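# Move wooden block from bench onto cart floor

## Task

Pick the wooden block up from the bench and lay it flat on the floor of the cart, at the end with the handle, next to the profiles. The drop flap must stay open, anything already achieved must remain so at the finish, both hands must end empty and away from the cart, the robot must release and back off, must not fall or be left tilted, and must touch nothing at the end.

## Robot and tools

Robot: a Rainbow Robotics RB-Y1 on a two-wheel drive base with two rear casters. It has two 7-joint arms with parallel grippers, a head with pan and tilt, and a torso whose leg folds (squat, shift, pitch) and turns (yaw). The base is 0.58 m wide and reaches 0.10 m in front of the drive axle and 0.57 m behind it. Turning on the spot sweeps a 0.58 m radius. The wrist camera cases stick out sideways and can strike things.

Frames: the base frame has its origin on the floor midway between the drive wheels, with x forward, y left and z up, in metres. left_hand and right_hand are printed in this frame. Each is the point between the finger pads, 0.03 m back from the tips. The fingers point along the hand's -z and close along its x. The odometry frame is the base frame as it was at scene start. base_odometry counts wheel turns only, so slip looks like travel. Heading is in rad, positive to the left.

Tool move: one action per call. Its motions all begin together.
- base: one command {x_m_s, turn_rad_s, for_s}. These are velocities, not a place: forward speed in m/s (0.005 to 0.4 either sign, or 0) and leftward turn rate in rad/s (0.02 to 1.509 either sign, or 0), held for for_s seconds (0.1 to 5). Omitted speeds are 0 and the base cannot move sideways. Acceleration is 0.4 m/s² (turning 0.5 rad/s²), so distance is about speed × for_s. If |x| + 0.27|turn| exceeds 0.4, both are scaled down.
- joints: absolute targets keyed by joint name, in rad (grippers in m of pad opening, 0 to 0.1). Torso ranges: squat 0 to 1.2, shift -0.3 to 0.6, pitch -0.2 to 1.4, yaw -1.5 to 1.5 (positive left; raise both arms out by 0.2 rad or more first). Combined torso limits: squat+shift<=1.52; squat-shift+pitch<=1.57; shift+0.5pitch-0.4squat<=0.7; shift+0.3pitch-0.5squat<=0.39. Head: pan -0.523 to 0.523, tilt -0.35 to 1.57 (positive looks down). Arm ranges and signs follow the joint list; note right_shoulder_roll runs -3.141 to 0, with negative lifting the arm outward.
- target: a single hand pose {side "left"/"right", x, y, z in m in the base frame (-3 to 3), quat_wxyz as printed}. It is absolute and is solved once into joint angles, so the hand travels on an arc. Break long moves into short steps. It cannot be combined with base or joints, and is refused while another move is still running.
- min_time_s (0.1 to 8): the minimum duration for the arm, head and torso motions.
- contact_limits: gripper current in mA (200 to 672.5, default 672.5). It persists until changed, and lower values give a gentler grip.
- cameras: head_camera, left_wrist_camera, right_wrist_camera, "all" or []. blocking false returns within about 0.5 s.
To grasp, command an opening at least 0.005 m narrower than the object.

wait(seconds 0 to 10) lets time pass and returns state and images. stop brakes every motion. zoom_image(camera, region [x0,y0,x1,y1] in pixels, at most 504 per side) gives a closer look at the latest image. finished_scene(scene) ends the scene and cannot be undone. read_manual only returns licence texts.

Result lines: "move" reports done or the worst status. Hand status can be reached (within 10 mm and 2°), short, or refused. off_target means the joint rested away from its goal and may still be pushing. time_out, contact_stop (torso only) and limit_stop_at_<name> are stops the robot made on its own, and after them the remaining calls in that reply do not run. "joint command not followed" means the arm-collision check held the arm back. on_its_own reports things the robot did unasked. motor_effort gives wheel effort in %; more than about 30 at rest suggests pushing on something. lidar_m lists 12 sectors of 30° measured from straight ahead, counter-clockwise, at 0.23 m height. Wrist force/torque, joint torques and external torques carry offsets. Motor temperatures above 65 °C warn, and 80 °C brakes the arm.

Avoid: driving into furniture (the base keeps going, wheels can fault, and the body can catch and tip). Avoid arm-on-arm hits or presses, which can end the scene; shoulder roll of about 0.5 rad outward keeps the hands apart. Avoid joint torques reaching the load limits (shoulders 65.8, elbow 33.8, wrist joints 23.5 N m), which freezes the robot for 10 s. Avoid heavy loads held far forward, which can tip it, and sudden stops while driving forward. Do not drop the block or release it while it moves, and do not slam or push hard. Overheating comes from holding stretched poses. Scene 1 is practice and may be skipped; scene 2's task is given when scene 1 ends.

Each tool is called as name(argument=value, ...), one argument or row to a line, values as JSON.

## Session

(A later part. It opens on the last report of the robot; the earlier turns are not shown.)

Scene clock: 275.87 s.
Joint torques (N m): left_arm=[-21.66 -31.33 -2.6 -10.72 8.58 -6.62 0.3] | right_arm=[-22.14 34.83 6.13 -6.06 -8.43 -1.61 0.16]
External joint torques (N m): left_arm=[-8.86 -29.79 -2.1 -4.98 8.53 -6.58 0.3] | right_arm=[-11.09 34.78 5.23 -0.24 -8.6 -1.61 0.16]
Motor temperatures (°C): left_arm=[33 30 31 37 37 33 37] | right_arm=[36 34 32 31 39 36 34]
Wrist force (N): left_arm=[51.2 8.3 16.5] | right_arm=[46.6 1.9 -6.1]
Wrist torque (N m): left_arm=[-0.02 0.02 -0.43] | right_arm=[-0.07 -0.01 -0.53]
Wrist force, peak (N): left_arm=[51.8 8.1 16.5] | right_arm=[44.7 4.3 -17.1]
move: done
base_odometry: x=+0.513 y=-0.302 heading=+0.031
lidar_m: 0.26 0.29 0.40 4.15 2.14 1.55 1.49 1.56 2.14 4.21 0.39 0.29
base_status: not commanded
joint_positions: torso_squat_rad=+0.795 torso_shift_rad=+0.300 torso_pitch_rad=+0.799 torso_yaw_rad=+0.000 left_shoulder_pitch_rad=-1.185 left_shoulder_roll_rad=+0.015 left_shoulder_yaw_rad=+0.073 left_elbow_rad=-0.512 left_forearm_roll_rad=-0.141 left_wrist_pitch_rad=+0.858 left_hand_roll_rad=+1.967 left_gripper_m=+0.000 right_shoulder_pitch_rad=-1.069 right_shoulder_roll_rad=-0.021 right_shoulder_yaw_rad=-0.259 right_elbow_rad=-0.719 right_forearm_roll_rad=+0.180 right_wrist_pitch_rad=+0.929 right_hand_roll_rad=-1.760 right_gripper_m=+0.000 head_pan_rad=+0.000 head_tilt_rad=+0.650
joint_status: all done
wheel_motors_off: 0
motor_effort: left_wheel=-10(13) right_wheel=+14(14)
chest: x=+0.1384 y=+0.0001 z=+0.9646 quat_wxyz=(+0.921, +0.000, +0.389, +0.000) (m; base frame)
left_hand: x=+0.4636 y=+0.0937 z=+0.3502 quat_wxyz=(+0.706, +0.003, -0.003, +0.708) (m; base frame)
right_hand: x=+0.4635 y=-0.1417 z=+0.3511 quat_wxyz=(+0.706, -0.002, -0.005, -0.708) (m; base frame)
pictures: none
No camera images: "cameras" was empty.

move(
  target={"side":"left","x":0.464,"y":0.0925,"z":0.352,"quat_wxyz":[0.7071,0,0,0.7071]},
  cameras=[],
)

move(
  target={"side":"right","x":0.464,"y":-0.142,"z":0.352,"quat_wxyz":[0.7071,0,0,-0.7071]},
  cameras=[],
)

move(
  target={"side":"left","x":0.464,"y":0.1,"z":0.352,"quat_wxyz":[0.7071,0,0,0.7071]},
  cameras=[],
)

move(
  target={"side":"right","x":0.464,"y":-0.16,"z":0.352,"quat_wxyz":[0.7071,0,0,-0.7071]},
)

Scene clock: 278.63 s.
Joint torques (N m): left_arm=[-21.45 -24.46 -1.65 -10.67 6.62 -3.47 0.11] | right_arm=[-18.37 29.72 5.91 -4.5 -6.88 -1.93 0.16]
External joint torques (N m): left_arm=[-8.76 -23.02 -1.14 -4.84 6.57 -3.44 0.11] | right_arm=[-7.3 29.64 5 1.33 -7.05 -1.93 0.16]
Motor temperatures (°C): left_arm=[33 30 31 37 37 33 37] | right_arm=[36 34 32 31 39 36 34]
Wrist force (N): left_arm=[34.7 1.3 -15.1] | right_arm=[36.8 -0.7 6.0]
Wrist torque (N m): left_arm=[-0.35 -0.21 -0.23] | right_arm=[0.07 0.09 -0.39]
Wrist force, peak (N): left_arm=[52.0 8.0 17.1] | right_arm=[44.6 -4.8 15.4]
move: done
base_odometry: x=+0.513 y=-0.302 heading=+0.031
lidar_m: 0.26 0.29 0.39 4.14 2.14 1.56 1.49 1.57 2.15 4.20 0.41 0.29
base_status: not commanded
joint_positions: torso_squat_rad=+0.795 torso_shift_rad=+0.300 torso_pitch_rad=+0.800 torso_yaw_rad=+0.000 left_shoulder_pitch_rad=-1.172 left_shoulder_roll_rad=+0.019 left_shoulder_yaw_rad=+0.076 left_elbow_rad=-0.539 left_forearm_roll_rad=-0.133 left_wrist_pitch_rad=+0.875 left_hand_roll_rad=+1.951 left_gripper_m=+0.000 right_shoulder_pitch_rad=-1.070 right_shoulder_roll_rad=-0.020 right_shoulder_yaw_rad=-0.258 right_elbow_rad=-0.719 right_forearm_roll_rad=+0.179 right_wrist_pitch_rad=+0.929 right_hand_roll_rad=-1.760 right_gripper_m=+0.000 head_pan_rad=+0.000 head_tilt_rad=+0.650
joint_status: all done
wheel_motors_off: 0
motor_effort: left_wheel=-12(12) right_wheel=+14(16)
chest: x=+0.1386 y=+0.0001 z=+0.9645 quat_wxyz=(+0.921, +0.000, +0.389, +0.000) (m; base frame)
left_hand: x=+0.4634 y=+0.0972 z=+0.3506 quat_wxyz=(+0.707, +0.004, -0.002, +0.708) (m; base frame)
left_hand_status: reached (checked arc, planned for 0.2 s): 5 mm and 0.5 deg off.
right_hand: x=+0.4639 y=-0.1406 z=+0.3511 quat_wxyz=(+0.706, -0.001, -0.004, -0.708) (m; base frame)
pictures: none
No camera images: "cameras" was empty.

Scene clock: 279.30 s.
Joint torques (N m): left_arm=[-19.18 -16.67 -1.66 -9.54 4.35 -2.55 0.05] | right_arm=[-15.42 17.83 3.08 -5.69 -4.22 -0.43 0.05]
External joint torques (N m): left_arm=[-6.5 -15.18 -1.14 -3.71 4.29 -2.52 0.05] | right_arm=[-4.41 17.97 2.2 0.17 -4.38 -0.44 0.05]
Motor temperatures (°C): left_arm=[33 30 31 37 37 33 37] | right_arm=[36 34 32 31 39 36 34]
Wrist force (N): left_arm=[22.2 1.9 -12.2] | right_arm=[20.9 2.2 -5.1]
Wrist torque (N m): left_arm=[-0.28 -0.20 -0.14] | right_arm=[-0.09 -0.05 -0.30]
Wrist force, peak (N): left_arm=[35.4 2.4 -15.7] | right_arm=[36.7 -0.1 7.5]
move: done
base_odometry: x=+0.513 y=-0.302 heading=+0.031
lidar_m: 0.27 0.28 0.40 4.15 2.14 1.56 1.49 1.57 2.15 4.21 0.39 0.29
base_status: not commanded
joint_positions: torso_squat_rad=+0.795 torso_shift_rad=+0.300 torso_pitch_rad=+0.800 torso_yaw_rad=+0.000 left_shoulder_pitch_rad=-1.173 left_shoulder_roll_rad=+0.017 left_shoulder_yaw_rad=+0.076 left_elbow_rad=-0.539 left_forearm_roll_rad=-0.133 left_wrist_pitch_rad=+0.875 left_hand_roll_rad=+1.951 left_gripper_m=+0.000 right_shoulder_pitch_rad=-1.066 right_shoulder_roll_rad=-0.028 right_shoulder_yaw_rad=-0.263 right_elbow_rad=-0.729 right_forearm_roll_rad=+0.166 right_wrist_pitch_rad=+0.938 right_hand_roll_rad=-1.741 right_gripper_m=+0.000 head_pan_rad=+0.000 head_tilt_rad=+0.650
joint_status: all done
wheel_motors_off: 0
motor_effort: left_wheel=-11(13) right_wheel=+12(14)
chest: x=+0.1388 y=+0.0001 z=+0.9644 quat_wxyz=(+0.921, +0.000, +0.389, +0.000) (m; base frame)
left_hand: x=+0.4633 y=+0.0957 z=+0.3507 quat_wxyz=(+0.707, +0.003, -0.001, +0.708) (m; base frame)
right_hand: x=+0.4643 y=-0.1453 z=+0.3515 quat_wxyz=(+0.707, -0.002, -0.002, -0.708) (m; base frame)
right_hand_status: reached (checked arc, planned for 0.1 s): 3 mm and 0.3 deg off.
pictures: none
No camera images: "cameras" was empty.

Scene clock: 279.97 s.
Joint torques (N m): left_arm=[-13.49 -5.02 -0.61 -6.95 0.96 -0.91 -0.12] | right_arm=[-14.78 10.14 2.87 -5.81 -2.11 -0.28 0.18]
External joint torques (N m): left_arm=[-1.01 -3.67 -0.08 -0.97 0.9 -0.87 -0.12] | right_arm=[-3.76 10.23 1.98 0.04 -2.27 -0.29 0.18]
Motor temperatures (°C): left_arm=[33 30 31 37 37 33 37] | right_arm=[36 34 32 31 39 36 34]
Wrist force (N): left_arm=[5.4 1.2 -8.2] | right_arm=[8.8 1.7 -5.7]
Wrist torque (N m): left_arm=[-0.23 0.19 0.09] | right_arm=[-0.10 -0.01 -0.18]
Wrist force, peak (N): left_arm=[21.9 2.5 -12.1] | right_arm=[20.9 2.0 -7.1]
move: done
base_odometry: x=+0.513 y=-0.302 heading=+0.031
lidar_m: 0.27 0.29 0.39 4.15 2.13 1.55 1.49 1.56 2.14 4.21 0.39 0.28
base_status: not commanded
joint_positions: torso_squat_rad=+0.795 torso_shift_rad=+0.300 torso_pitch_rad=+0.800 torso_yaw_rad=+0.000 left_shoulder_pitch_rad=-1.149 left_shoulder_roll_rad=+0.023 left_shoulder_yaw_rad=+0.080 left_elbow_rad=-0.585 left_forearm_roll_rad=-0.123 left_wrist_pitch_rad=+0.894 left_hand_roll_rad=+1.928 left_gripper_m=+0.000 right_shoulder_pitch_rad=-1.066 right_shoulder_roll_rad=-0.026 right_shoulder_yaw_rad=-0.263 right_elbow_rad=-0.729 right_forearm_roll_rad=+0.166 right_wrist_pitch_rad=+0.938 right_hand_roll_rad=-1.741 right_gripper_m=+0.000 head_pan_rad=+0.000 head_tilt_rad=+0.650
joint_status: all done
wheel_motors_off: 0
motor_effort: left_wheel=-13(14) right_wheel=+13(14)
chest: x=+0.1388 y=+0.0001 z=+0.9644 quat_wxyz=(+0.921, +0.000, +0.389, +0.000) (m; base frame)
left_hand: x=+0.4639 y=+0.1006 z=+0.3517 quat_wxyz=(+0.707, +0.002, +0.000, +0.707) (m; base frame)
left_hand_status: reached (checked arc, planned for 0.2 s): 1 mm and 0.2 deg off.
right_hand: x=+0.4639 y=-0.1439 z=+0.3515 quat_wxyz=(+0.707, -0.001, -0.001, -0.707) (m; base frame)
pictures: none
No camera images: "cameras" was empty.

Scene clock: 280.57 s.
Joint torques (N m): left_arm=[-13.23 -4.61 -0.51 -6.69 0.68 -0.79 -0.13] | right_arm=[-10.76 0.92 0.01 -6.44 -0.22 0.06 -0.08]
External joint torques (N m): left_arm=[-0.75 -3.25 0.02 -0.71 0.62 -0.76 -0.13] | right_arm=[-0.05 1.64 -0.76 -0.49 -0.38 0.06 -0.08]
Motor temperatures (°C): left_arm=[33 30 31 37 37 33 37] | right_arm=[36 34 32 31 39 36 34]
Wrist force (N): left_arm=[5.0 1.3 -8.1] | right_arm=[-1.4 1.3 -4.9]
Wrist torque (N m): left_arm=[-0.24 0.21 0.10] | right_arm=[-0.12 -0.07 -0.09]
Wrist force, peak (N): left_arm=[5.0 0.4 -9.9] | right_arm=[9.0 1.9 -6.2]
move: done
base_odometry: x=+0.513 y=-0.302 heading=+0.032
lidar_m: 0.26 0.28 0.41 4.14 2.11 1.55 1.48 1.57 2.14 4.19 0.40 0.29
base_status: not commanded
joint_positions: torso_squat_rad=+0.795 torso_shift_rad=+0.300 torso_pitch_rad=+0.800 torso_yaw_rad=+0.000 left_shoulder_pitch_rad=-1.149 left_shoulder_roll_rad=+0.023 left_shoulder_yaw_rad=+0.080 left_elbow_rad=-0.585 left_forearm_roll_rad=-0.123 left_wrist_pitch_rad=+0.894 left_hand_roll_rad=+1.928 left_gripper_m=+0.000 right_shoulder_pitch_rad=-1.044 right_shoulder_roll_rad=-0.047 right_shoulder_yaw_rad=-0.276 right_elbow_rad=-0.761 right_forearm_roll_rad=+0.136 right_wrist_pitch_rad=+0.951 right_hand_roll_rad=-1.697 right_gripper_m=+0.000 head_pan_rad=+0.000 head_tilt_rad=+0.650
joint_status: all done
wheel_motors_off: 0
motor_effort: left_wheel=-11(13) right_wheel=+12(14)
chest: x=+0.1388 y=+0.0001 z=+0.9644 quat_wxyz=(+0.921, +0.000, +0.389, +0.000) (m; base frame)
left_hand: x=+0.4639 y=+0.1006 z=+0.3517 quat_wxyz=(+0.707, +0.002, +0.000, +0.707) (m; base frame)
right_hand: x=+0.4642 y=-0.1600 z=+0.3517 quat_wxyz=(+0.707, -0.001, -0.001, -0.707) (m; base frame)
right_hand_status: reached (checked arc, planned for 0.2 s): 0 mm and 0.1 deg off.
pictures: head_camera, left_wrist_camera, right_wrist_camera
camera_calibration:
head_camera: T_world_to_cam=[[-0.0224962, -0.999501, -0.0221521, 0.029914], [-0.983913, 0.0260623, -0.176735, 0.536749], [0.177224, 0.0178199, -0.984009, 0.963025], [0, 0, 0, 1]] pos_world=[0.358117, -0.00125082, 1.04315]
left_wrist_camera: T_world_to_cam=[[-0.0272215, 0.999609, -0.00634388, -0.0863053], [0.888979, 0.0271101, 0.457145, -0.546895], [0.457138, 0.00680461, -0.88937, 0.172571], [0, 0, 0, 1]] pos_world=[0.40494, 0.0999236, 0.402942]
right_wrist_camera: T_world_to_cam=[[-0.0293488, 0.999162, -0.028527, 0.182313], [0.861526, 0.0397572, 0.506155, -0.544472], [0.506865, -0.00972174, -0.861971, 0.138441], [0, 0, 0, 1]] pos_world=[0.404256, -0.159168, 0.40012]

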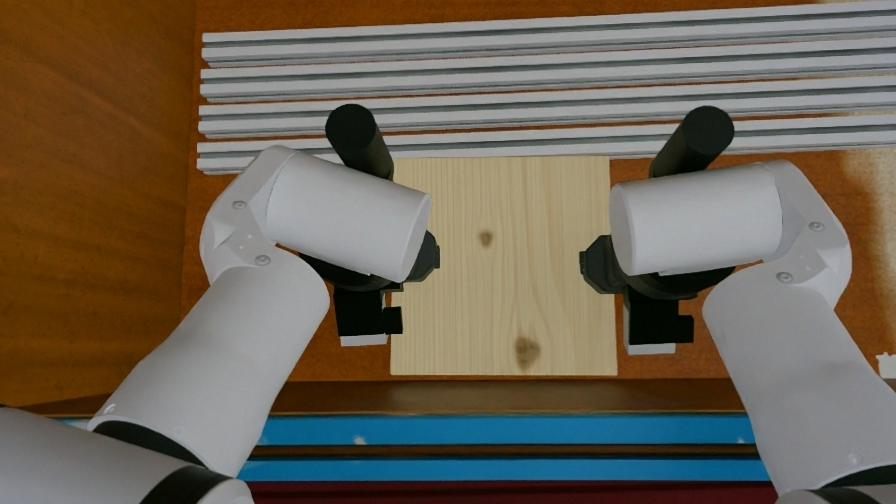

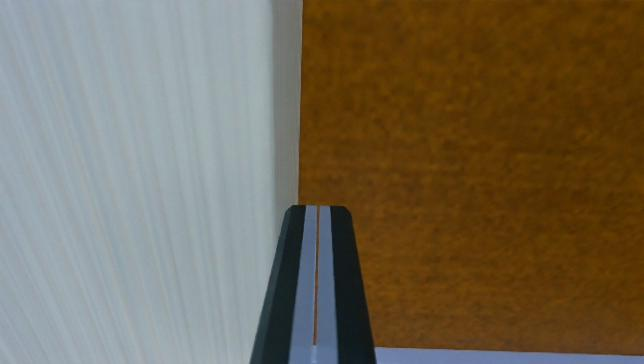

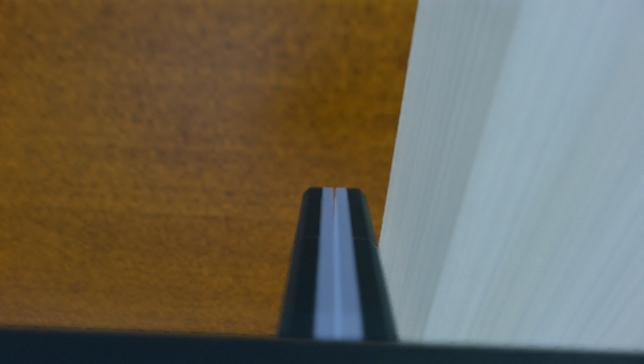

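move(
  target={"side":"left","x":0.464,"y":0.13,"z":0.355,"quat_wxyz":[0.7071,0,0,0.7071]},
  cameras=[],
)

move(
  target={"side":"left","x":0.48,"y":0.17,"z":0.48,"quat_wxyz":[0.7071,0,0,0.7071]},
  cameras=[],
)

move(
  target={"side":"left","x":0.48,"y":0.2,"z":0.6,"quat_wxyz":[0.7071,0,0,0.7071]},
  cameras=[],
)

move(
  target={"side":"right","x":0.466,"y":-0.11,"z":0.352,"quat_wxyz":[0.7071,0,0,-0.7071]},
  min_time_s=1.5,
  cameras=["head_camera"],
)

Scene clock: 284.23 s.
Joint torques (N m): left_arm=[-11.35 -1.66 0.67 -6.71 0.23 -0.22 -0.12] | right_arm=[-10.69 0.75 -0.3 -6.47 -0.09 0.24 -0.1]
External joint torques (N m): left_arm=[0.26 -1.26 1.12 -0.28 0.17 -0.18 -0.12] | right_arm=[0.02 1.48 -1.07 -0.51 -0.25 0.23 -0.1]
Motor temperatures (°C): left_arm=[33 30 31 37 37 33 37] | right_arm=[35 33 32 31 38 36 34]
Wrist force (N): left_arm=[1.9 1.1 -7.8] | right_arm=[-0.9 2.1 -4.9]
Wrist torque (N m): left_arm=[-0.29 0.31 0.04] | right_arm=[-0.21 0.01 -0.05]
Wrist force, peak (N): left_arm=[4.4 1.6 -8.7] | right_arm=[-0.8 1.7 -6.3]
move: done
base_odometry: x=+0.513 y=-0.302 heading=+0.032
lidar_m: 0.27 0.28 0.40 4.13 2.14 1.55 1.48 1.57 2.15 4.20 0.39 0.28
base_status: not commanded
joint_positions: torso_squat_rad=+0.795 torso_shift_rad=+0.300 torso_pitch_rad=+0.800 torso_yaw_rad=+0.000 left_shoulder_pitch_rad=-1.063 left_shoulder_roll_rad=+0.057 left_shoulder_yaw_rad=+0.101 left_elbow_rad=-0.736 left_forearm_roll_rad=-0.082 left_wrist_pitch_rad=+0.961 left_hand_roll_rad=+1.841 left_gripper_m=+0.000 right_shoulder_pitch_rad=-1.044 right_shoulder_roll_rad=-0.047 right_shoulder_yaw_rad=-0.276 right_elbow_rad=-0.761 right_forearm_roll_rad=+0.136 right_wrist_pitch_rad=+0.951 right_hand_roll_rad=-1.697 right_gripper_m=+0.000 head_pan_rad=+0.000 head_tilt_rad=+0.650
joint_status: all done
wheel_motors_off: 0
motor_effort: left_wheel=-11(13) right_wheel=+11(13)
chest: x=+0.1388 y=+0.0001 z=+0.9644 quat_wxyz=(+0.921, +0.000, +0.389, +0.000) (m; base frame)
left_hand: x=+0.4640 y=+0.1301 z=+0.3550 quat_wxyz=(+0.707, +0.002, +0.000, +0.707) (m; base frame)
left_hand_status: reached (checked arc, planned for 0.4 s): 0 mm and 0.2 deg off.
right_hand: x=+0.4642 y=-0.1600 z=+0.3517 quat_wxyz=(+0.707, -0.001, -0.001, -0.707) (m; base frame)
pictures: none
No camera images: "cameras" was empty.

Scene clock: 285.70 s.
Joint torques (N m): left_arm=[-9.61 -0.49 0.64 -8.6 0.12 -0.51 -0.1] | right_arm=[-10.86 0.47 -0.33 -6.25 -0.04 0 -0.11]
External joint torques (N m): left_arm=[0.51 -1.08 1.11 0.17 0.05 -0.47 -0.1] | right_arm=[-0.14 1.19 -1.1 -0.29 -0.2 -0.01 -0.11]
Motor temperatures (°C): left_arm=[33 30 31 37 37 33 37] | right_arm=[35 33 32 31 38 36 34]
Wrist force (N): left_arm=[2.5 1.4 -7.6] | right_arm=[-1.4 1.5 -5.4]
Wrist torque (N m): left_arm=[-0.34 0.34 0.06] | right_arm=[-0.13 -0.06 -0.04]
Wrist force, peak (N): left_arm=[1.6 1.4 -8.5] | right_arm=[-1.5 1.7 -6.0]
move: done
base_odometry: x=+0.513 y=-0.302 heading=+0.032
lidar_m: 0.26 0.29 0.40 4.13 2.13 1.56 1.49 1.56 2.14 4.20 0.39 0.29
base_status: not commanded
joint_positions: torso_squat_rad=+0.795 torso_shift_rad=+0.300 torso_pitch_rad=+0.800 torso_yaw_rad=+0.000 left_shoulder_pitch_rad=-0.842 left_shoulder_roll_rad=+0.064 left_shoulder_yaw_rad=+0.132 left_elbow_rad=-1.554 left_forearm_roll_rad=-0.045 left_wrist_pitch_rad=+1.560 left_hand_roll_rad=+1.698 left_gripper_m=+0.000 right_shoulder_pitch_rad=-1.044 right_shoulder_roll_rad=-0.047 right_shoulder_yaw_rad=-0.276 right_elbow_rad=-0.761 right_forearm_roll_rad=+0.136 right_wrist_pitch_rad=+0.951 right_hand_roll_rad=-1.697 right_gripper_m=+0.000 head_pan_rad=+0.000 head_tilt_rad=+0.650
joint_status: all done
wheel_motors_off: 0
motor_effort: left_wheel=-10(12) right_wheel=+11(13)
chest: x=+0.1388 y=+0.0001 z=+0.9644 quat_wxyz=(+0.921, +0.000, +0.389, +0.000) (m; base frame)
left_hand: x=+0.4800 y=+0.1700 z=+0.4801 quat_wxyz=(+0.707, +0.000, +0.000, +0.707) (m; base frame)
left_hand_status: reached (checked arc, planned for 1.2 s): 0 mm and 0.0 deg off.
right_hand: x=+0.4641 y=-0.1599 z=+0.3517 quat_wxyz=(+0.707, -0.001, -0.001, -0.707) (m; base frame)
pictures: none
No camera images: "cameras" was empty.

Scene clock: 286.90 s.
Joint torques (N m): left_arm=[-8.33 -0.47 0.02 -8.1 0.02 -0.66 -0.06] | right_arm=[-10.74 0.49 -0.45 -6.42 0.01 0.06 -0.1]
External joint torques (N m): left_arm=[0.72 -1.3 1.01 0.55 -0.03 -0.41 -0.06] | right_arm=[-0.03 1.22 -1.22 -0.47 -0.15 0.05 -0.11]
Motor temperatures (°C): left_arm=[33 30 31 37 37 33 37] | right_arm=[35 33 32 31 38 36 34]
Wrist force (N): left_arm=[0.9 1.7 -7.6] | right_arm=[-1.2 1.9 -5.6]
Wrist torque (N m): left_arm=[-0.35 0.19 0.11] | right_arm=[-0.15 -0.05 -0.06]
Wrist force, peak (N): left_arm=[1.3 1.2 -9.3] | right_arm=[-1.4 2.0 -5.8]
move: short
base_odometry: x=+0.513 y=-0.302 heading=+0.032
lidar_m: 0.26 0.28 0.40 4.14 2.12 1.56 1.49 1.58 2.14 4.22 0.40 0.29
base_status: not commanded
joint_positions: torso_squat_rad=+0.795 torso_shift_rad=+0.300 torso_pitch_rad=+0.800 torso_yaw_rad=+0.000 left_shoulder_pitch_rad=-0.802 left_shoulder_roll_rad=+0.000 left_shoulder_yaw_rad=+0.235 left_elbow_rad=-2.080 left_forearm_roll_rad=-0.111 left_wrist_pitch_rad=+1.919 left_hand_roll_rad=+1.531 left_gripper_m=+0.000 right_shoulder_pitch_rad=-1.044 right_shoulder_roll_rad=-0.047 right_shoulder_yaw_rad=-0.276 right_elbow_rad=-0.761 right_forearm_roll_rad=+0.136 right_wrist_pitch_rad=+0.951 right_hand_roll_rad=-1.697 right_gripper_m=+0.000 head_pan_rad=+0.000 head_tilt_rad=+0.650
joint_status: all done
wheel_motors_off: 0
motor_effort: left_wheel=-11(11) right_wheel=+11(14)
chest: x=+0.1388 y=+0.0001 z=+0.9644 quat_wxyz=(+0.921, +0.000, +0.389, +0.000) (m; base frame)
left_hand: x=+0.4801 y=+0.2000 z=+0.5995 quat_wxyz=(+0.706, -0.035, -0.039, +0.706) (m; base frame)
left_hand_status: short (checked arc, as near as the solve gets, planned for 0.9 s): 1 mm and 6.0 deg off. The place is met; only the turn is off.
right_hand: x=+0.4642 y=-0.1599 z=+0.3517 quat_wxyz=(+0.707, -0.001, -0.001, -0.707) (m; base frame)
pictures: none
No camera images: "cameras" was empty.

Scene clock: 288.73 s.
Joint torques (N m): left_arm=[-8.11 -0.73 0.16 -8.16 -0.07 -0.76 -0.11] | right_arm=[-16.57 8.38 2.31 -6.5 -0.91 -0.79 -0.22]
External joint torques (N m): left_arm=[0.95 -1.56 1.15 0.49 -0.11 -0.51 -0.11] | right_arm=[-4.82 7.49 1.43 -0.81 -1.06 -0.79 -0.22]
Motor temperatures (°C): left_arm=[33 30 31 37 36 33 37] | right_arm=[35 33 32 31 38 36 34]
Wrist force (N): left_arm=[0.6 1.3 -8.0] | right_arm=[5.7 0.7 -8.4]
Wrist torque (N m): left_arm=[-0.26 0.13 0.07] | right_arm=[-0.18 -0.09 -0.13]
Wrist force, peak (N): left_arm=[1.9 0.9 -8.7] | right_arm=[18.9 0.5 5.2]
move: done
base_odometry: x=+0.513 y=-0.302 heading=+0.031
lidar_m: 0.28 0.29 0.40 4.15 2.13 1.54 1.48 1.58 2.14 4.21 0.40 0.28
base_status: not commanded
joint_positions: torso_squat_rad=+0.795 torso_shift_rad=+0.300 torso_pitch_rad=+0.800 torso_yaw_rad=+0.000 left_shoulder_pitch_rad=-0.802 left_shoulder_roll_rad=+0.000 left_shoulder_yaw_rad=+0.235 left_elbow_rad=-2.080 left_forearm_roll_rad=-0.111 left_wrist_pitch_rad=+1.919 left_hand_roll_rad=+1.531 left_gripper_m=+0.000 right_shoulder_pitch_rad=-1.119 right_shoulder_roll_rad=-0.006 right_shoulder_yaw_rad=-0.189 right_elbow_rad=-0.643 right_forearm_roll_rad=+0.178 right_wrist_pitch_rad=+0.908 right_hand_roll_rad=-1.849 right_gripper_m=+0.000 head_pan_rad=+0.000 head_tilt_rad=+0.650
joint_status: all done
wheel_motors_off: 0
motor_effort: left_wheel=-16(16) right_wheel=+14(17)
chest: x=+0.1388 y=+0.0001 z=+0.9644 quat_wxyz=(+0.921, +0.000, +0.389, +0.000) (m; base frame)
left_hand: x=+0.4802 y=+0.1998 z=+0.5995 quat_wxyz=(+0.706, -0.035, -0.039, +0.706) (m; base frame)
right_hand: x=+0.4652 y=-0.1121 z=+0.3523 quat_wxyz=(+0.707, +0.001, -0.001, -0.707) (m; base frame)
right_hand_status: reached (checked arc, planned for 1.5 s): 2 mm and 0.2 deg off.
pictures: head_camera
camera_calibration:
head_camera: T_world_to_cam=[[-0.0226247, -0.999503, -0.0219727, 0.0297737], [-0.983893, 0.0261588, -0.176833, 0.536845], [0.17732, 0.017618, -0.983996, 0.962976], [0, 0, 0, 1]] pos_world=[0.358116, -0.00125002, 1.04315]

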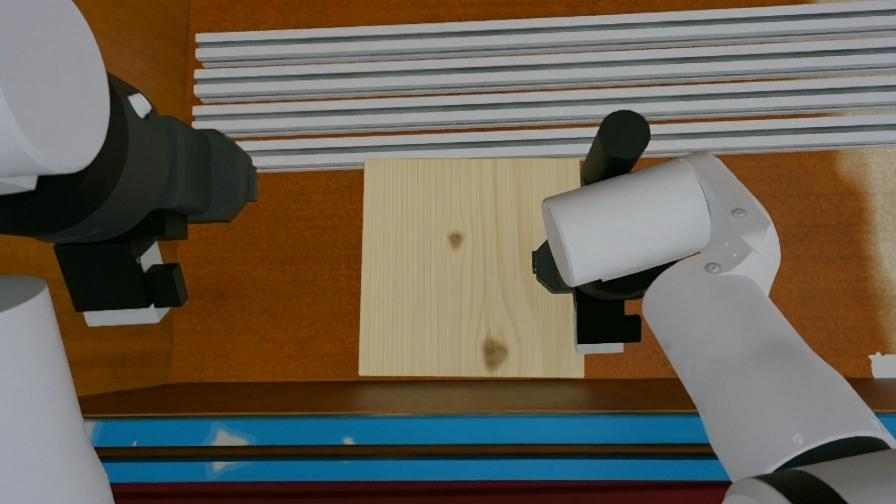

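move(
  target={"side":"right","x":0.466,"y":-0.07,"z":0.352,"quat_wxyz":[0.7071,0,0,-0.7071]},
  min_time_s=1.5,
  cameras=[],
)

move(
  target={"side":"right","x":0.466,"y":-0.035,"z":0.352,"quat_wxyz":[0.7071,0,0,-0.7071]},
  min_time_s=1.5,
  cameras=["head_camera"],
)

Scene clock: 291.73 s.
Joint torques (N m): left_arm=[-8.17 -0.53 0.23 -7.97 -0.04 -0.8 -0.04] | right_arm=[-18.19 8.69 1.63 -6.73 -1.19 -1.19 -0.13]
External joint torques (N m): left_arm=[0.88 -1.36 1.22 0.68 -0.09 -0.55 -0.03] | right_arm=[-4.97 7.08 1.19 -1.62 -1.32 -1.18 -0.13]
Motor temperatures (°C): left_arm=[32 29 31 37 36 33 37] | right_arm=[35 33 32 31 38 36 34]
Wrist force (N): left_arm=[1.7 1.3 -7.3] | right_arm=[6.0 -0.4 -6.5]
Wrist torque (N m): left_arm=[-0.30 0.30 0.05] | right_arm=[-0.17 0.01 -0.13]
Wrist force, peak (N): left_arm=[1.9 1.3 -8.7] | right_arm=[11.5 2.8 0.1]
move: done
base_odometry: x=+0.513 y=-0.302 heading=+0.031
lidar_m: 0.26 0.28 0.40 4.15 2.12 1.56 1.49 1.58 2.14 4.21 0.40 0.29
base_status: not commanded
joint_positions: torso_squat_rad=+0.795 torso_shift_rad=+0.300 torso_pitch_rad=+0.800 torso_yaw_rad=+0.000 left_shoulder_pitch_rad=-0.802 left_shoulder_roll_rad=+0.000 left_shoulder_yaw_rad=+0.235 left_elbow_rad=-2.080 left_forearm_roll_rad=-0.111 left_wrist_pitch_rad=+1.919 left_hand_roll_rad=+1.531 left_gripper_m=+0.000 right_shoulder_pitch_rad=-1.262 right_shoulder_roll_rad=-0.002 right_shoulder_yaw_rad=-0.013 right_elbow_rad=-0.389 right_forearm_roll_rad=+0.114 right_wrist_pitch_rad=+0.806 right_hand_roll_rad=-2.037 right_gripper_m=+0.000 head_pan_rad=+0.000 head_tilt_rad=+0.650
joint_status: all done
wheel_motors_off: 0
motor_effort: left_wheel=-14(16) right_wheel=+15(16)
chest: x=+0.1388 y=+0.0001 z=+0.9644 quat_wxyz=(+0.921, +0.000, +0.389, +0.000) (m; base frame)
left_hand: x=+0.4802 y=+0.1998 z=+0.5995 quat_wxyz=(+0.706, -0.035, -0.039, +0.706) (m; base frame)
right_hand: x=+0.4652 y=-0.0719 z=+0.3521 quat_wxyz=(+0.707, +0.002, -0.001, -0.707) (m; base frame)
right_hand_status: reached (checked arc, planned for 1.5 s): 2 mm and 0.3 deg off.
pictures: none
No camera images: "cameras" was empty.

Scene clock: 293.57 s.
Joint torques (N m): left_arm=[-7.91 -0.45 0.34 -8.08 -0.1 -0.66 0.03] | right_arm=[-17.6 8.9 0.47 -7.7 -0.98 -1.46 -0.11]
External joint torques (N m): left_arm=[1.15 -1.28 1.34 0.57 -0.15 -0.4 0.03] | right_arm=[-3.9 6.57 0.6 -2.93 -1.09 -1.32 -0.11]
Motor temperatures (°C): left_arm=[32 29 31 37 36 33 37] | right_arm=[35 32 32 31 38 36 34]
Wrist force (N): left_arm=[1.8 1.4 -7.0] | right_arm=[5.2 -0.4 -5.3]
Wrist torque (N m): left_arm=[-0.28 0.36 0.08] | right_arm=[-0.16 -0.11 -0.10]
Wrist force, peak (N): left_arm=[1.1 1.3 -8.4] | right_arm=[8.5 1.7 -8.4]
move: short
base_odometry: x=+0.513 y=-0.302 heading=+0.031
lidar_m: 0.27 0.28 0.40 4.15 2.13 1.56 1.49 1.57 2.16 4.21 0.40 0.28
base_status: not commanded
joint_positions: torso_squat_rad=+0.795 torso_shift_rad=+0.300 torso_pitch_rad=+0.800 torso_yaw_rad=+0.000 left_shoulder_pitch_rad=-0.802 left_shoulder_roll_rad=+0.000 left_shoulder_yaw_rad=+0.235 left_elbow_rad=-2.080 left_forearm_roll_rad=-0.111 left_wrist_pitch_rad=+1.919 left_hand_roll_rad=+1.531 left_gripper_m=+0.000 right_shoulder_pitch_rad=-1.330 right_shoulder_roll_rad=-0.001 right_shoulder_yaw_rad=+0.387 right_elbow_rad=-0.266 right_forearm_roll_rad=-0.162 right_wrist_pitch_rad=+0.677 right_hand_roll_rad=-2.215 right_gripper_m=+0.000 head_pan_rad=+0.000 head_tilt_rad=+0.650
joint_status: all done
wheel_motors_off: 0
motor_effort: left_wheel=-14(15) right_wheel=+14(16)
chest: x=+0.1388 y=+0.0001 z=+0.9644 quat_wxyz=(+0.921, +0.000, +0.389, +0.000) (m; base frame)
left_hand: x=+0.4802 y=+0.1999 z=+0.5995 quat_wxyz=(+0.706, -0.035, -0.039, +0.706) (m; base frame)
right_hand: x=+0.4650 y=-0.0369 z=+0.3525 quat_wxyz=(+0.706, +0.036, -0.007, -0.707) (m; base frame)
right_hand_status: short (checked arc, as near as the solve gets, planned for 1.5 s): 2 mm and 4.2 deg off. The place is met; only the turn is off.
pictures: head_camera
camera_calibration:
head_camera: T_world_to_cam=[[-0.0226275, -0.999503, -0.0219672, 0.029769], [-0.983913, 0.0261586, -0.17672, 0.536734], [0.177207, 0.0176151, -0.984016, 0.963038], [0, 0, 0, 1]] pos_world=[0.358116, -0.00125002, 1.04315]

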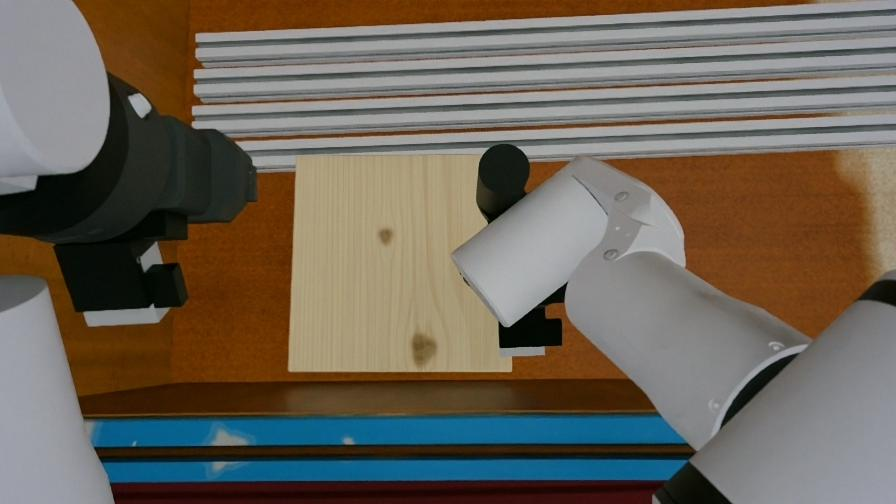

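move(
  target={"side":"right","x":0.466,"y":-0.1,"z":0.355,"quat_wxyz":[0.7071,0,0,-0.7071]},
  cameras=[],
)

move(
  target={"side":"right","x":0.48,"y":-0.17,"z":0.48,"quat_wxyz":[0.7071,0,0,-0.7071]},
  cameras=[],
)

move(
  target={"side":"right","x":0.48,"y":-0.2,"z":0.6,"quat_wxyz":[0.7071,0,0,-0.7071]},
  cameras=[],
)

move(
  joints={"torso_squat_rad":0.4,"torso_shift_rad":0.1,"torso_pitch_rad":0.5,"head_tilt_rad":0.7},
  min_time_s=2,
  cameras=["head_camera"],
)

Scene clock: 296.97 s.
Joint torques (N m): left_arm=[-8.18 -0.2 -0.06 -8.15 -0.14 -0.75 -0.09] | right_arm=[-13.13 1.26 -2.41 -6.38 -0.26 -0.09 -0.05]
External joint torques (N m): left_arm=[0.87 -1.03 0.93 0.49 -0.19 -0.5 -0.08] | right_arm=[-0.7 1.25 -1.67 -0.78 -0.4 -0.1 -0.05]
Motor temperatures (°C): left_arm=[32 29 31 37 36 33 37] | right_arm=[35 32 32 31 37 36 34]
Wrist force (N): left_arm=[1.0 1.4 -7.9] | right_arm=[-0.8 1.1 -5.3]
Wrist torque (N m): left_arm=[-0.25 0.24 0.06] | right_arm=[-0.12 0.01 -0.07]
Wrist force, peak (N): left_arm=[1.2 1.5 -8.6] | right_arm=[5.5 -0.3 -5.9]
move: done
base_odometry: x=+0.513 y=-0.302 heading=+0.031
lidar_m: 0.27 0.27 0.40 4.15 2.13 1.55 1.49 1.58 2.14 4.22 0.39 0.29
base_status: not commanded
joint_positions: torso_squat_rad=+0.795 torso_shift_rad=+0.300 torso_pitch_rad=+0.800 torso_yaw_rad=+0.000 left_shoulder_pitch_rad=-0.802 left_shoulder_roll_rad=+0.000 left_shoulder_yaw_rad=+0.235 left_elbow_rad=-2.080 left_forearm_roll_rad=-0.111 left_wrist_pitch_rad=+1.919 left_hand_roll_rad=+1.531 left_gripper_m=+0.000 right_shoulder_pitch_rad=-1.159 right_shoulder_roll_rad=-0.152 right_shoulder_yaw_rad=+0.349 right_elbow_rad=-0.617 right_forearm_roll_rad=-0.201 right_wrist_pitch_rad=+0.915 right_hand_roll_rad=-2.099 right_gripper_m=+0.000 head_pan_rad=+0.000 head_tilt_rad=+0.650
joint_status: all done
wheel_motors_off: 0
motor_effort: left_wheel=-12(15) right_wheel=+13(16)
chest: x=+0.1388 y=+0.0001 z=+0.9644 quat_wxyz=(+0.921, +0.000, +0.389, +0.000) (m; base frame)
left_hand: x=+0.4801 y=+0.1999 z=+0.5995 quat_wxyz=(+0.706, -0.035, -0.039, +0.706) (m; base frame)
right_hand: x=+0.4657 y=-0.1000 z=+0.3552 quat_wxyz=(+0.707, -0.002, +0.001, -0.707) (m; base frame)
right_hand_status: reached (checked arc, planned for 0.7 s): 0 mm and 0.3 deg off.
pictures: none
No camera images: "cameras" was empty.

Scene clock: 298.77 s.
Joint torques (N m): left_arm=[-8.22 -0.25 -0.33 -8.11 -0.07 -0.67 -0.19] | right_arm=[-9.82 -3.47 -4.27 -8.94 -0.22 -0.01 0.04]
External joint torques (N m): left_arm=[0.83 -1.09 0.66 0.54 -0.12 -0.42 -0.19] | right_arm=[0.03 0.37 -1.41 -1.09 -0.39 -0.01 0.04]
Motor temperatures (°C): left_arm=[32 29 31 37 36 33 37] | right_arm=[35 32 32 31 37 36 34]
Wrist force (N): left_arm=[1.2 0.9 -8.5] | right_arm=[-0.5 1.7 -5.6]
Wrist torque (N m): left_arm=[-0.22 0.24 0.08] | right_arm=[-0.15 0.05 -0.08]
Wrist force, peak (N): left_arm=[1.1 1.5 -8.5] | right_arm=[-3.2 2.5 -5.0]
move: done
base_odometry: x=+0.513 y=-0.302 heading=+0.031
lidar_m: 0.27 0.28 0.40 4.14 2.14 1.55 1.49 1.56 2.14 4.22 0.40 0.28
base_status: not commanded
joint_positions: torso_squat_rad=+0.795 torso_shift_rad=+0.300 torso_pitch_rad=+0.800 torso_yaw_rad=+0.000 left_shoulder_pitch_rad=-0.802 left_shoulder_roll_rad=+0.000 left_shoulder_yaw_rad=+0.235 left_elbow_rad=-2.080 left_forearm_roll_rad=-0.111 left_wrist_pitch_rad=+1.919 left_hand_roll_rad=+1.531 left_gripper_m=+0.000 right_shoulder_pitch_rad=-0.860 right_shoulder_roll_rad=-0.403 right_shoulder_yaw_rad=+0.240 right_elbow_rad=-1.555 right_forearm_roll_rad=-0.294 right_wrist_pitch_rad=+1.514 right_hand_roll_rad=-2.058 right_gripper_m=+0.000 head_pan_rad=+0.000 head_tilt_rad=+0.650
joint_status: all done
wheel_motors_off: 0
motor_effort: left_wheel=-12(12) right_wheel=+12(14)
chest: x=+0.1388 y=+0.0001 z=+0.9644 quat_wxyz=(+0.921, +0.000, +0.389, +0.000) (m; base frame)
left_hand: x=+0.4801 y=+0.1999 z=+0.5994 quat_wxyz=(+0.706, -0.035, -0.039, +0.706) (m; base frame)
right_hand: x=+0.4799 y=-0.1700 z=+0.4800 quat_wxyz=(+0.707, +0.000, +0.000, -0.707) (m; base frame)
right_hand_status: reached (checked arc, planned for 1.3 s): 0 mm and 0.0 deg off.
pictures: none
No camera images: "cameras" was empty.

Scene clock: 300.00 s.
Joint torques (N m): left_arm=[-8.51 0.06 -0.15 -8.14 -0.07 -0.66 -0.13] | right_arm=[-8.94 -6.38 -5.07 -7.93 -0.02 0 -0.21]
External joint torques (N m): left_arm=[0.54 -0.77 0.85 0.51 -0.12 -0.41 -0.13] | right_arm=[0.69 -0.33 -0.97 -0.5 -0.18 0 -0.21]
Motor temperatures (°C): left_arm=[32 29 31 37 36 33 37] | right_arm=[35 32 32 31 37 36 34]
Wrist force (N): left_arm=[1.3 1.2 -7.3] | right_arm=[-0.6 1.8 -5.4]
Wrist torque (N m): left_arm=[-0.22 0.21 0.13] | right_arm=[-0.17 0.08 -0.06]
Wrist force, peak (N): left_arm=[1.1 1.7 -8.3] | right_arm=[-1.6 1.6 -6.6]
move: done
base_odometry: x=+0.513 y=-0.302 heading=+0.032
lidar_m: 0.27 0.28 0.40 4.14 2.13 1.55 1.49 1.57 2.15 4.22 0.39 0.28
base_status: not commanded
joint_positions: torso_squat_rad=+0.795 torso_shift_rad=+0.300 torso_pitch_rad=+0.800 torso_yaw_rad=+0.000 left_shoulder_pitch_rad=-0.802 left_shoulder_roll_rad=+0.000 left_shoulder_yaw_rad=+0.235 left_elbow_rad=-2.080 left_forearm_roll_rad=-0.111 left_wrist_pitch_rad=+1.919 left_hand_roll_rad=+1.531 left_gripper_m=+0.000 right_shoulder_pitch_rad=-0.852 right_shoulder_roll_rad=-0.543 right_shoulder_yaw_rad=+0.121 right_elbow_rad=-1.991 right_forearm_roll_rad=-0.464 right_wrist_pitch_rad=+1.919 right_hand_roll_rad=-2.125 right_gripper_m=+0.000 head_pan_rad=+0.000 head_tilt_rad=+0.650
joint_status: all done
wheel_motors_off: 0
motor_effort: left_wheel=-11(12) right_wheel=+11(15)
chest: x=+0.1388 y=+0.0001 z=+0.9644 quat_wxyz=(+0.921, +0.000, +0.389, +0.000) (m; base frame)
left_hand: x=+0.4801 y=+0.1999 z=+0.5994 quat_wxyz=(+0.706, -0.035, -0.039, +0.706) (m; base frame)
right_hand: x=+0.4800 y=-0.1999 z=+0.5999 quat_wxyz=(+0.707, +0.000, +0.000, -0.707) (m; base frame)
right_hand_status: reached (checked arc, planned for 0.8 s): 0 mm and 0.1 deg off.
pictures: none
No camera images: "cameras" was empty.

Scene clock: 302.33 s.
Joint torques (N m): left_arm=[-12.43 1.04 -0.29 -7.55 -0.16 -1.11 -0.04] | right_arm=[-13.44 -7.3 -5.86 -7.2 0.29 -0.44 -0.02]
External joint torques (N m): left_arm=[0.98 -1.02 0.72 0.5 -0.22 -0.28 -0.03] | right_arm=[0.64 -0.27 -0.83 -0.52 -0.13 0.05 -0.02]
Motor temperatures (°C): left_arm=[32 29 31 37 36 33 37] | right_arm=[35 32 32 31 37 36 34]
Wrist force (N): left_arm=[0.8 3.8 -7.3] | right_arm=[-1.2 -0.3 -4.9]
Wrist torque (N m): left_arm=[-0.47 0.17 0.13] | right_arm=[-0.03 -0.03 -0.07]
Wrist force, peak (N): left_arm=[1.3 2.0 -8.5] | right_arm=[-0.8 1.5 -6.1]
move: done
base_odometry: x=+0.513 y=-0.302 heading=+0.032
lidar_m: 0.27 0.29 0.39 4.15 2.13 1.54 1.49 1.56 2.15 4.22 0.39 0.28
base_status: not commanded
joint_positions: torso_squat_rad=+0.400 torso_shift_rad=+0.100 torso_pitch_rad=+0.500 torso_yaw_rad=+0.000 left_shoulder_pitch_rad=-0.802 left_shoulder_roll_rad=+0.000 left_shoulder_yaw_rad=+0.235 left_elbow_rad=-2.080 left_forearm_roll_rad=-0.111 left_wrist_pitch_rad=+1.919 left_hand_roll_rad=+1.531 left_gripper_m=+0.000 right_shoulder_pitch_rad=-0.852 right_shoulder_roll_rad=-0.543 right_shoulder_yaw_rad=+0.121 right_elbow_rad=-1.991 right_forearm_roll_rad=-0.464 right_wrist_pitch_rad=+1.919 right_hand_roll_rad=-2.125 right_gripper_m=+0.000 head_pan_rad=+0.000 head_tilt_rad=+0.700
joint_status: all done
wheel_motors_off: 0
motor_effort: left_wheel=-10(14) right_wheel=+13(16)
chest: x=-0.0153 y=+0.0001 z=+1.1936 quat_wxyz=(+0.969, +0.000, +0.247, +0.000) (m; base frame)
left_hand: x=+0.4186 y=+0.2000 z=+0.9458 quat_wxyz=(+0.692, -0.140, -0.144, +0.693) (m; base frame)
right_hand: x=+0.4183 y=-0.1999 z=+0.9462 quat_wxyz=(+0.699, +0.106, -0.106, -0.699) (m; base frame)
pictures: head_camera
camera_calibration:
head_camera: T_world_to_cam=[[-0.0163119, -0.999502, -0.0270286, 0.0374675], [-0.909569, 0.0260595, -0.414735, 0.705901], [0.415233, 0.0178193, -0.909541, 1.13945], [0, 0, 0, 1]] pos_world=[0.169539, -0.00125083, 1.33015]

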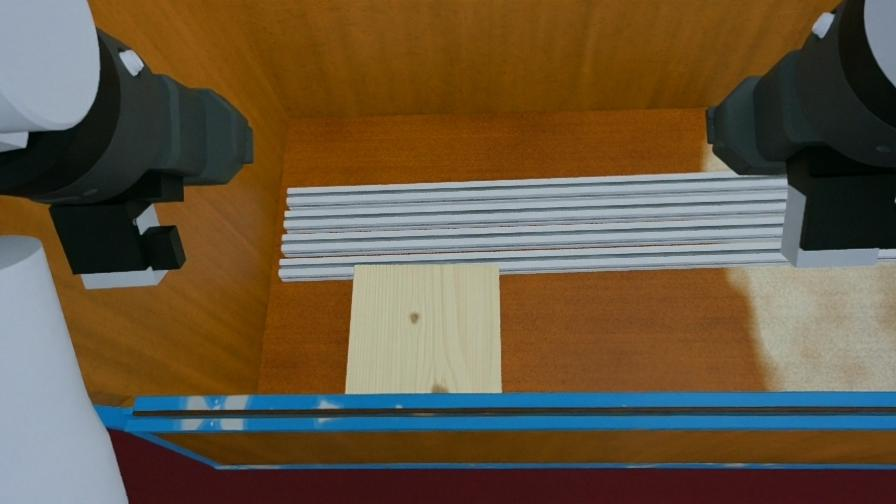

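move(
  base={"x_m_s":-0.25,"for_s":2.0},
  joints={"torso_squat_rad":0.3,"torso_shift_rad":0.0,"torso_pitch_rad":0.2},
  cameras=["head_camera"],
)

Scene clock: 306.33 s.
Joint torques (N m): left_arm=[-15.46 2.04 -0.4 -6.26 -0.04 -1.59 -0.17] | right_arm=[-17.16 -7.77 -6.32 -5.88 0.5 -0.77 -0.16]
External joint torques (N m): left_arm=[1.11 -1.05 0.54 0.48 -0.1 -0.26 -0.16] | right_arm=[0.09 -0.39 -0.81 -0.55 -0.14 0.15 -0.16]
Motor temperatures (°C): left_arm=[32 29 31 37 36 33 37] | right_arm=[35 32 32 31 37 36 34]
Wrist force (N): left_arm=[1.2 5.1 -6.0] | right_arm=[-0.8 -1.8 -4.3]
Wrist torque (N m): left_arm=[-0.52 0.24 0.18] | right_arm=[0.01 0.00 -0.08]
Wrist force, peak (N): left_arm=[0.9 3.4 -8.4] | right_arm=[-0.6 0.1 -5.9]
move: done
base_odometry: x=+0.013 y=-0.318 heading=+0.033
lidar_m: 0.77 0.81 1.85 3.90 1.42 1.03 0.99 1.06 1.45 3.96 1.09 0.80
base_status: done (sent for 2 of 2 s)
joint_positions: torso_squat_rad=+0.300 torso_shift_rad=+0.000 torso_pitch_rad=+0.200 torso_yaw_rad=+0.000 left_shoulder_pitch_rad=-0.802 left_shoulder_roll_rad=+0.000 left_shoulder_yaw_rad=+0.235 left_elbow_rad=-2.080 left_forearm_roll_rad=-0.111 left_wrist_pitch_rad=+1.919 left_hand_roll_rad=+1.531 left_gripper_m=+0.000 right_shoulder_pitch_rad=-0.852 right_shoulder_roll_rad=-0.543 right_shoulder_yaw_rad=+0.121 right_elbow_rad=-1.991 right_forearm_roll_rad=-0.464 right_wrist_pitch_rad=+1.919 right_hand_roll_rad=-2.125 right_gripper_m=+0.000 head_pan_rad=+0.000 head_tilt_rad=+0.700
joint_status: all done
wheel_motors_off: 0
motor_effort: left_wheel=+11(35) right_wheel=-10(31)
chest: x=-0.1666 y=+0.0001 z=+1.2525 quat_wxyz=(+0.995, +0.000, +0.100, +0.000) (m; base frame)
left_hand: x=+0.3212 y=+0.2000 z=+1.1440 quat_wxyz=(+0.663, -0.242, -0.246, +0.664) (m; base frame)
right_hand: x=+0.3208 y=-0.1999 z=+1.1443 quat_wxyz=(+0.676, +0.209, -0.209, -0.675) (m; base frame)
pictures: head_camera
camera_calibration:
head_camera: T_world_to_cam=[[-0.0075246, -0.999504, -0.0305779, 0.0424801], [-0.746386, 0.0259636, -0.665007, 0.933424], [0.665471, 0.017819, -0.746211, 1.09294], [0, 0, 0, 1]] pos_world=[-0.0303036, -0.00125111, 1.43759]

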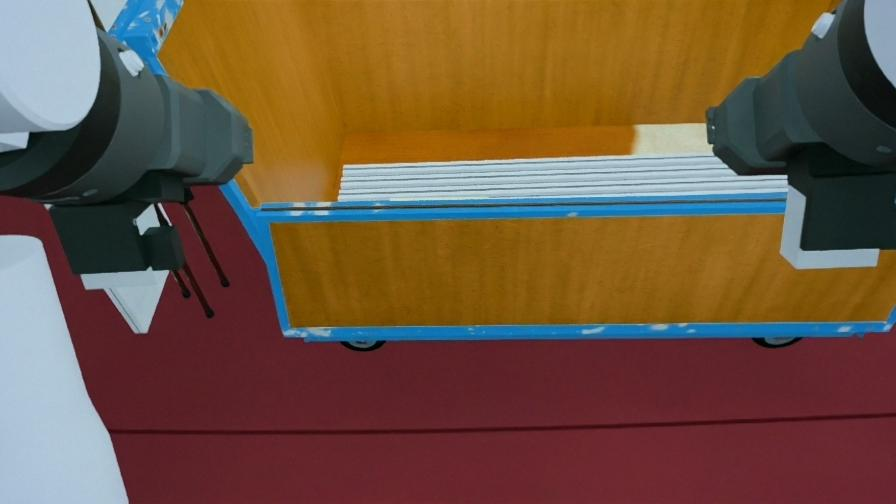

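Clear of everything, and the flap is still open.

finished_scene(
  scene=2,
)

The scene is finished: the task was done.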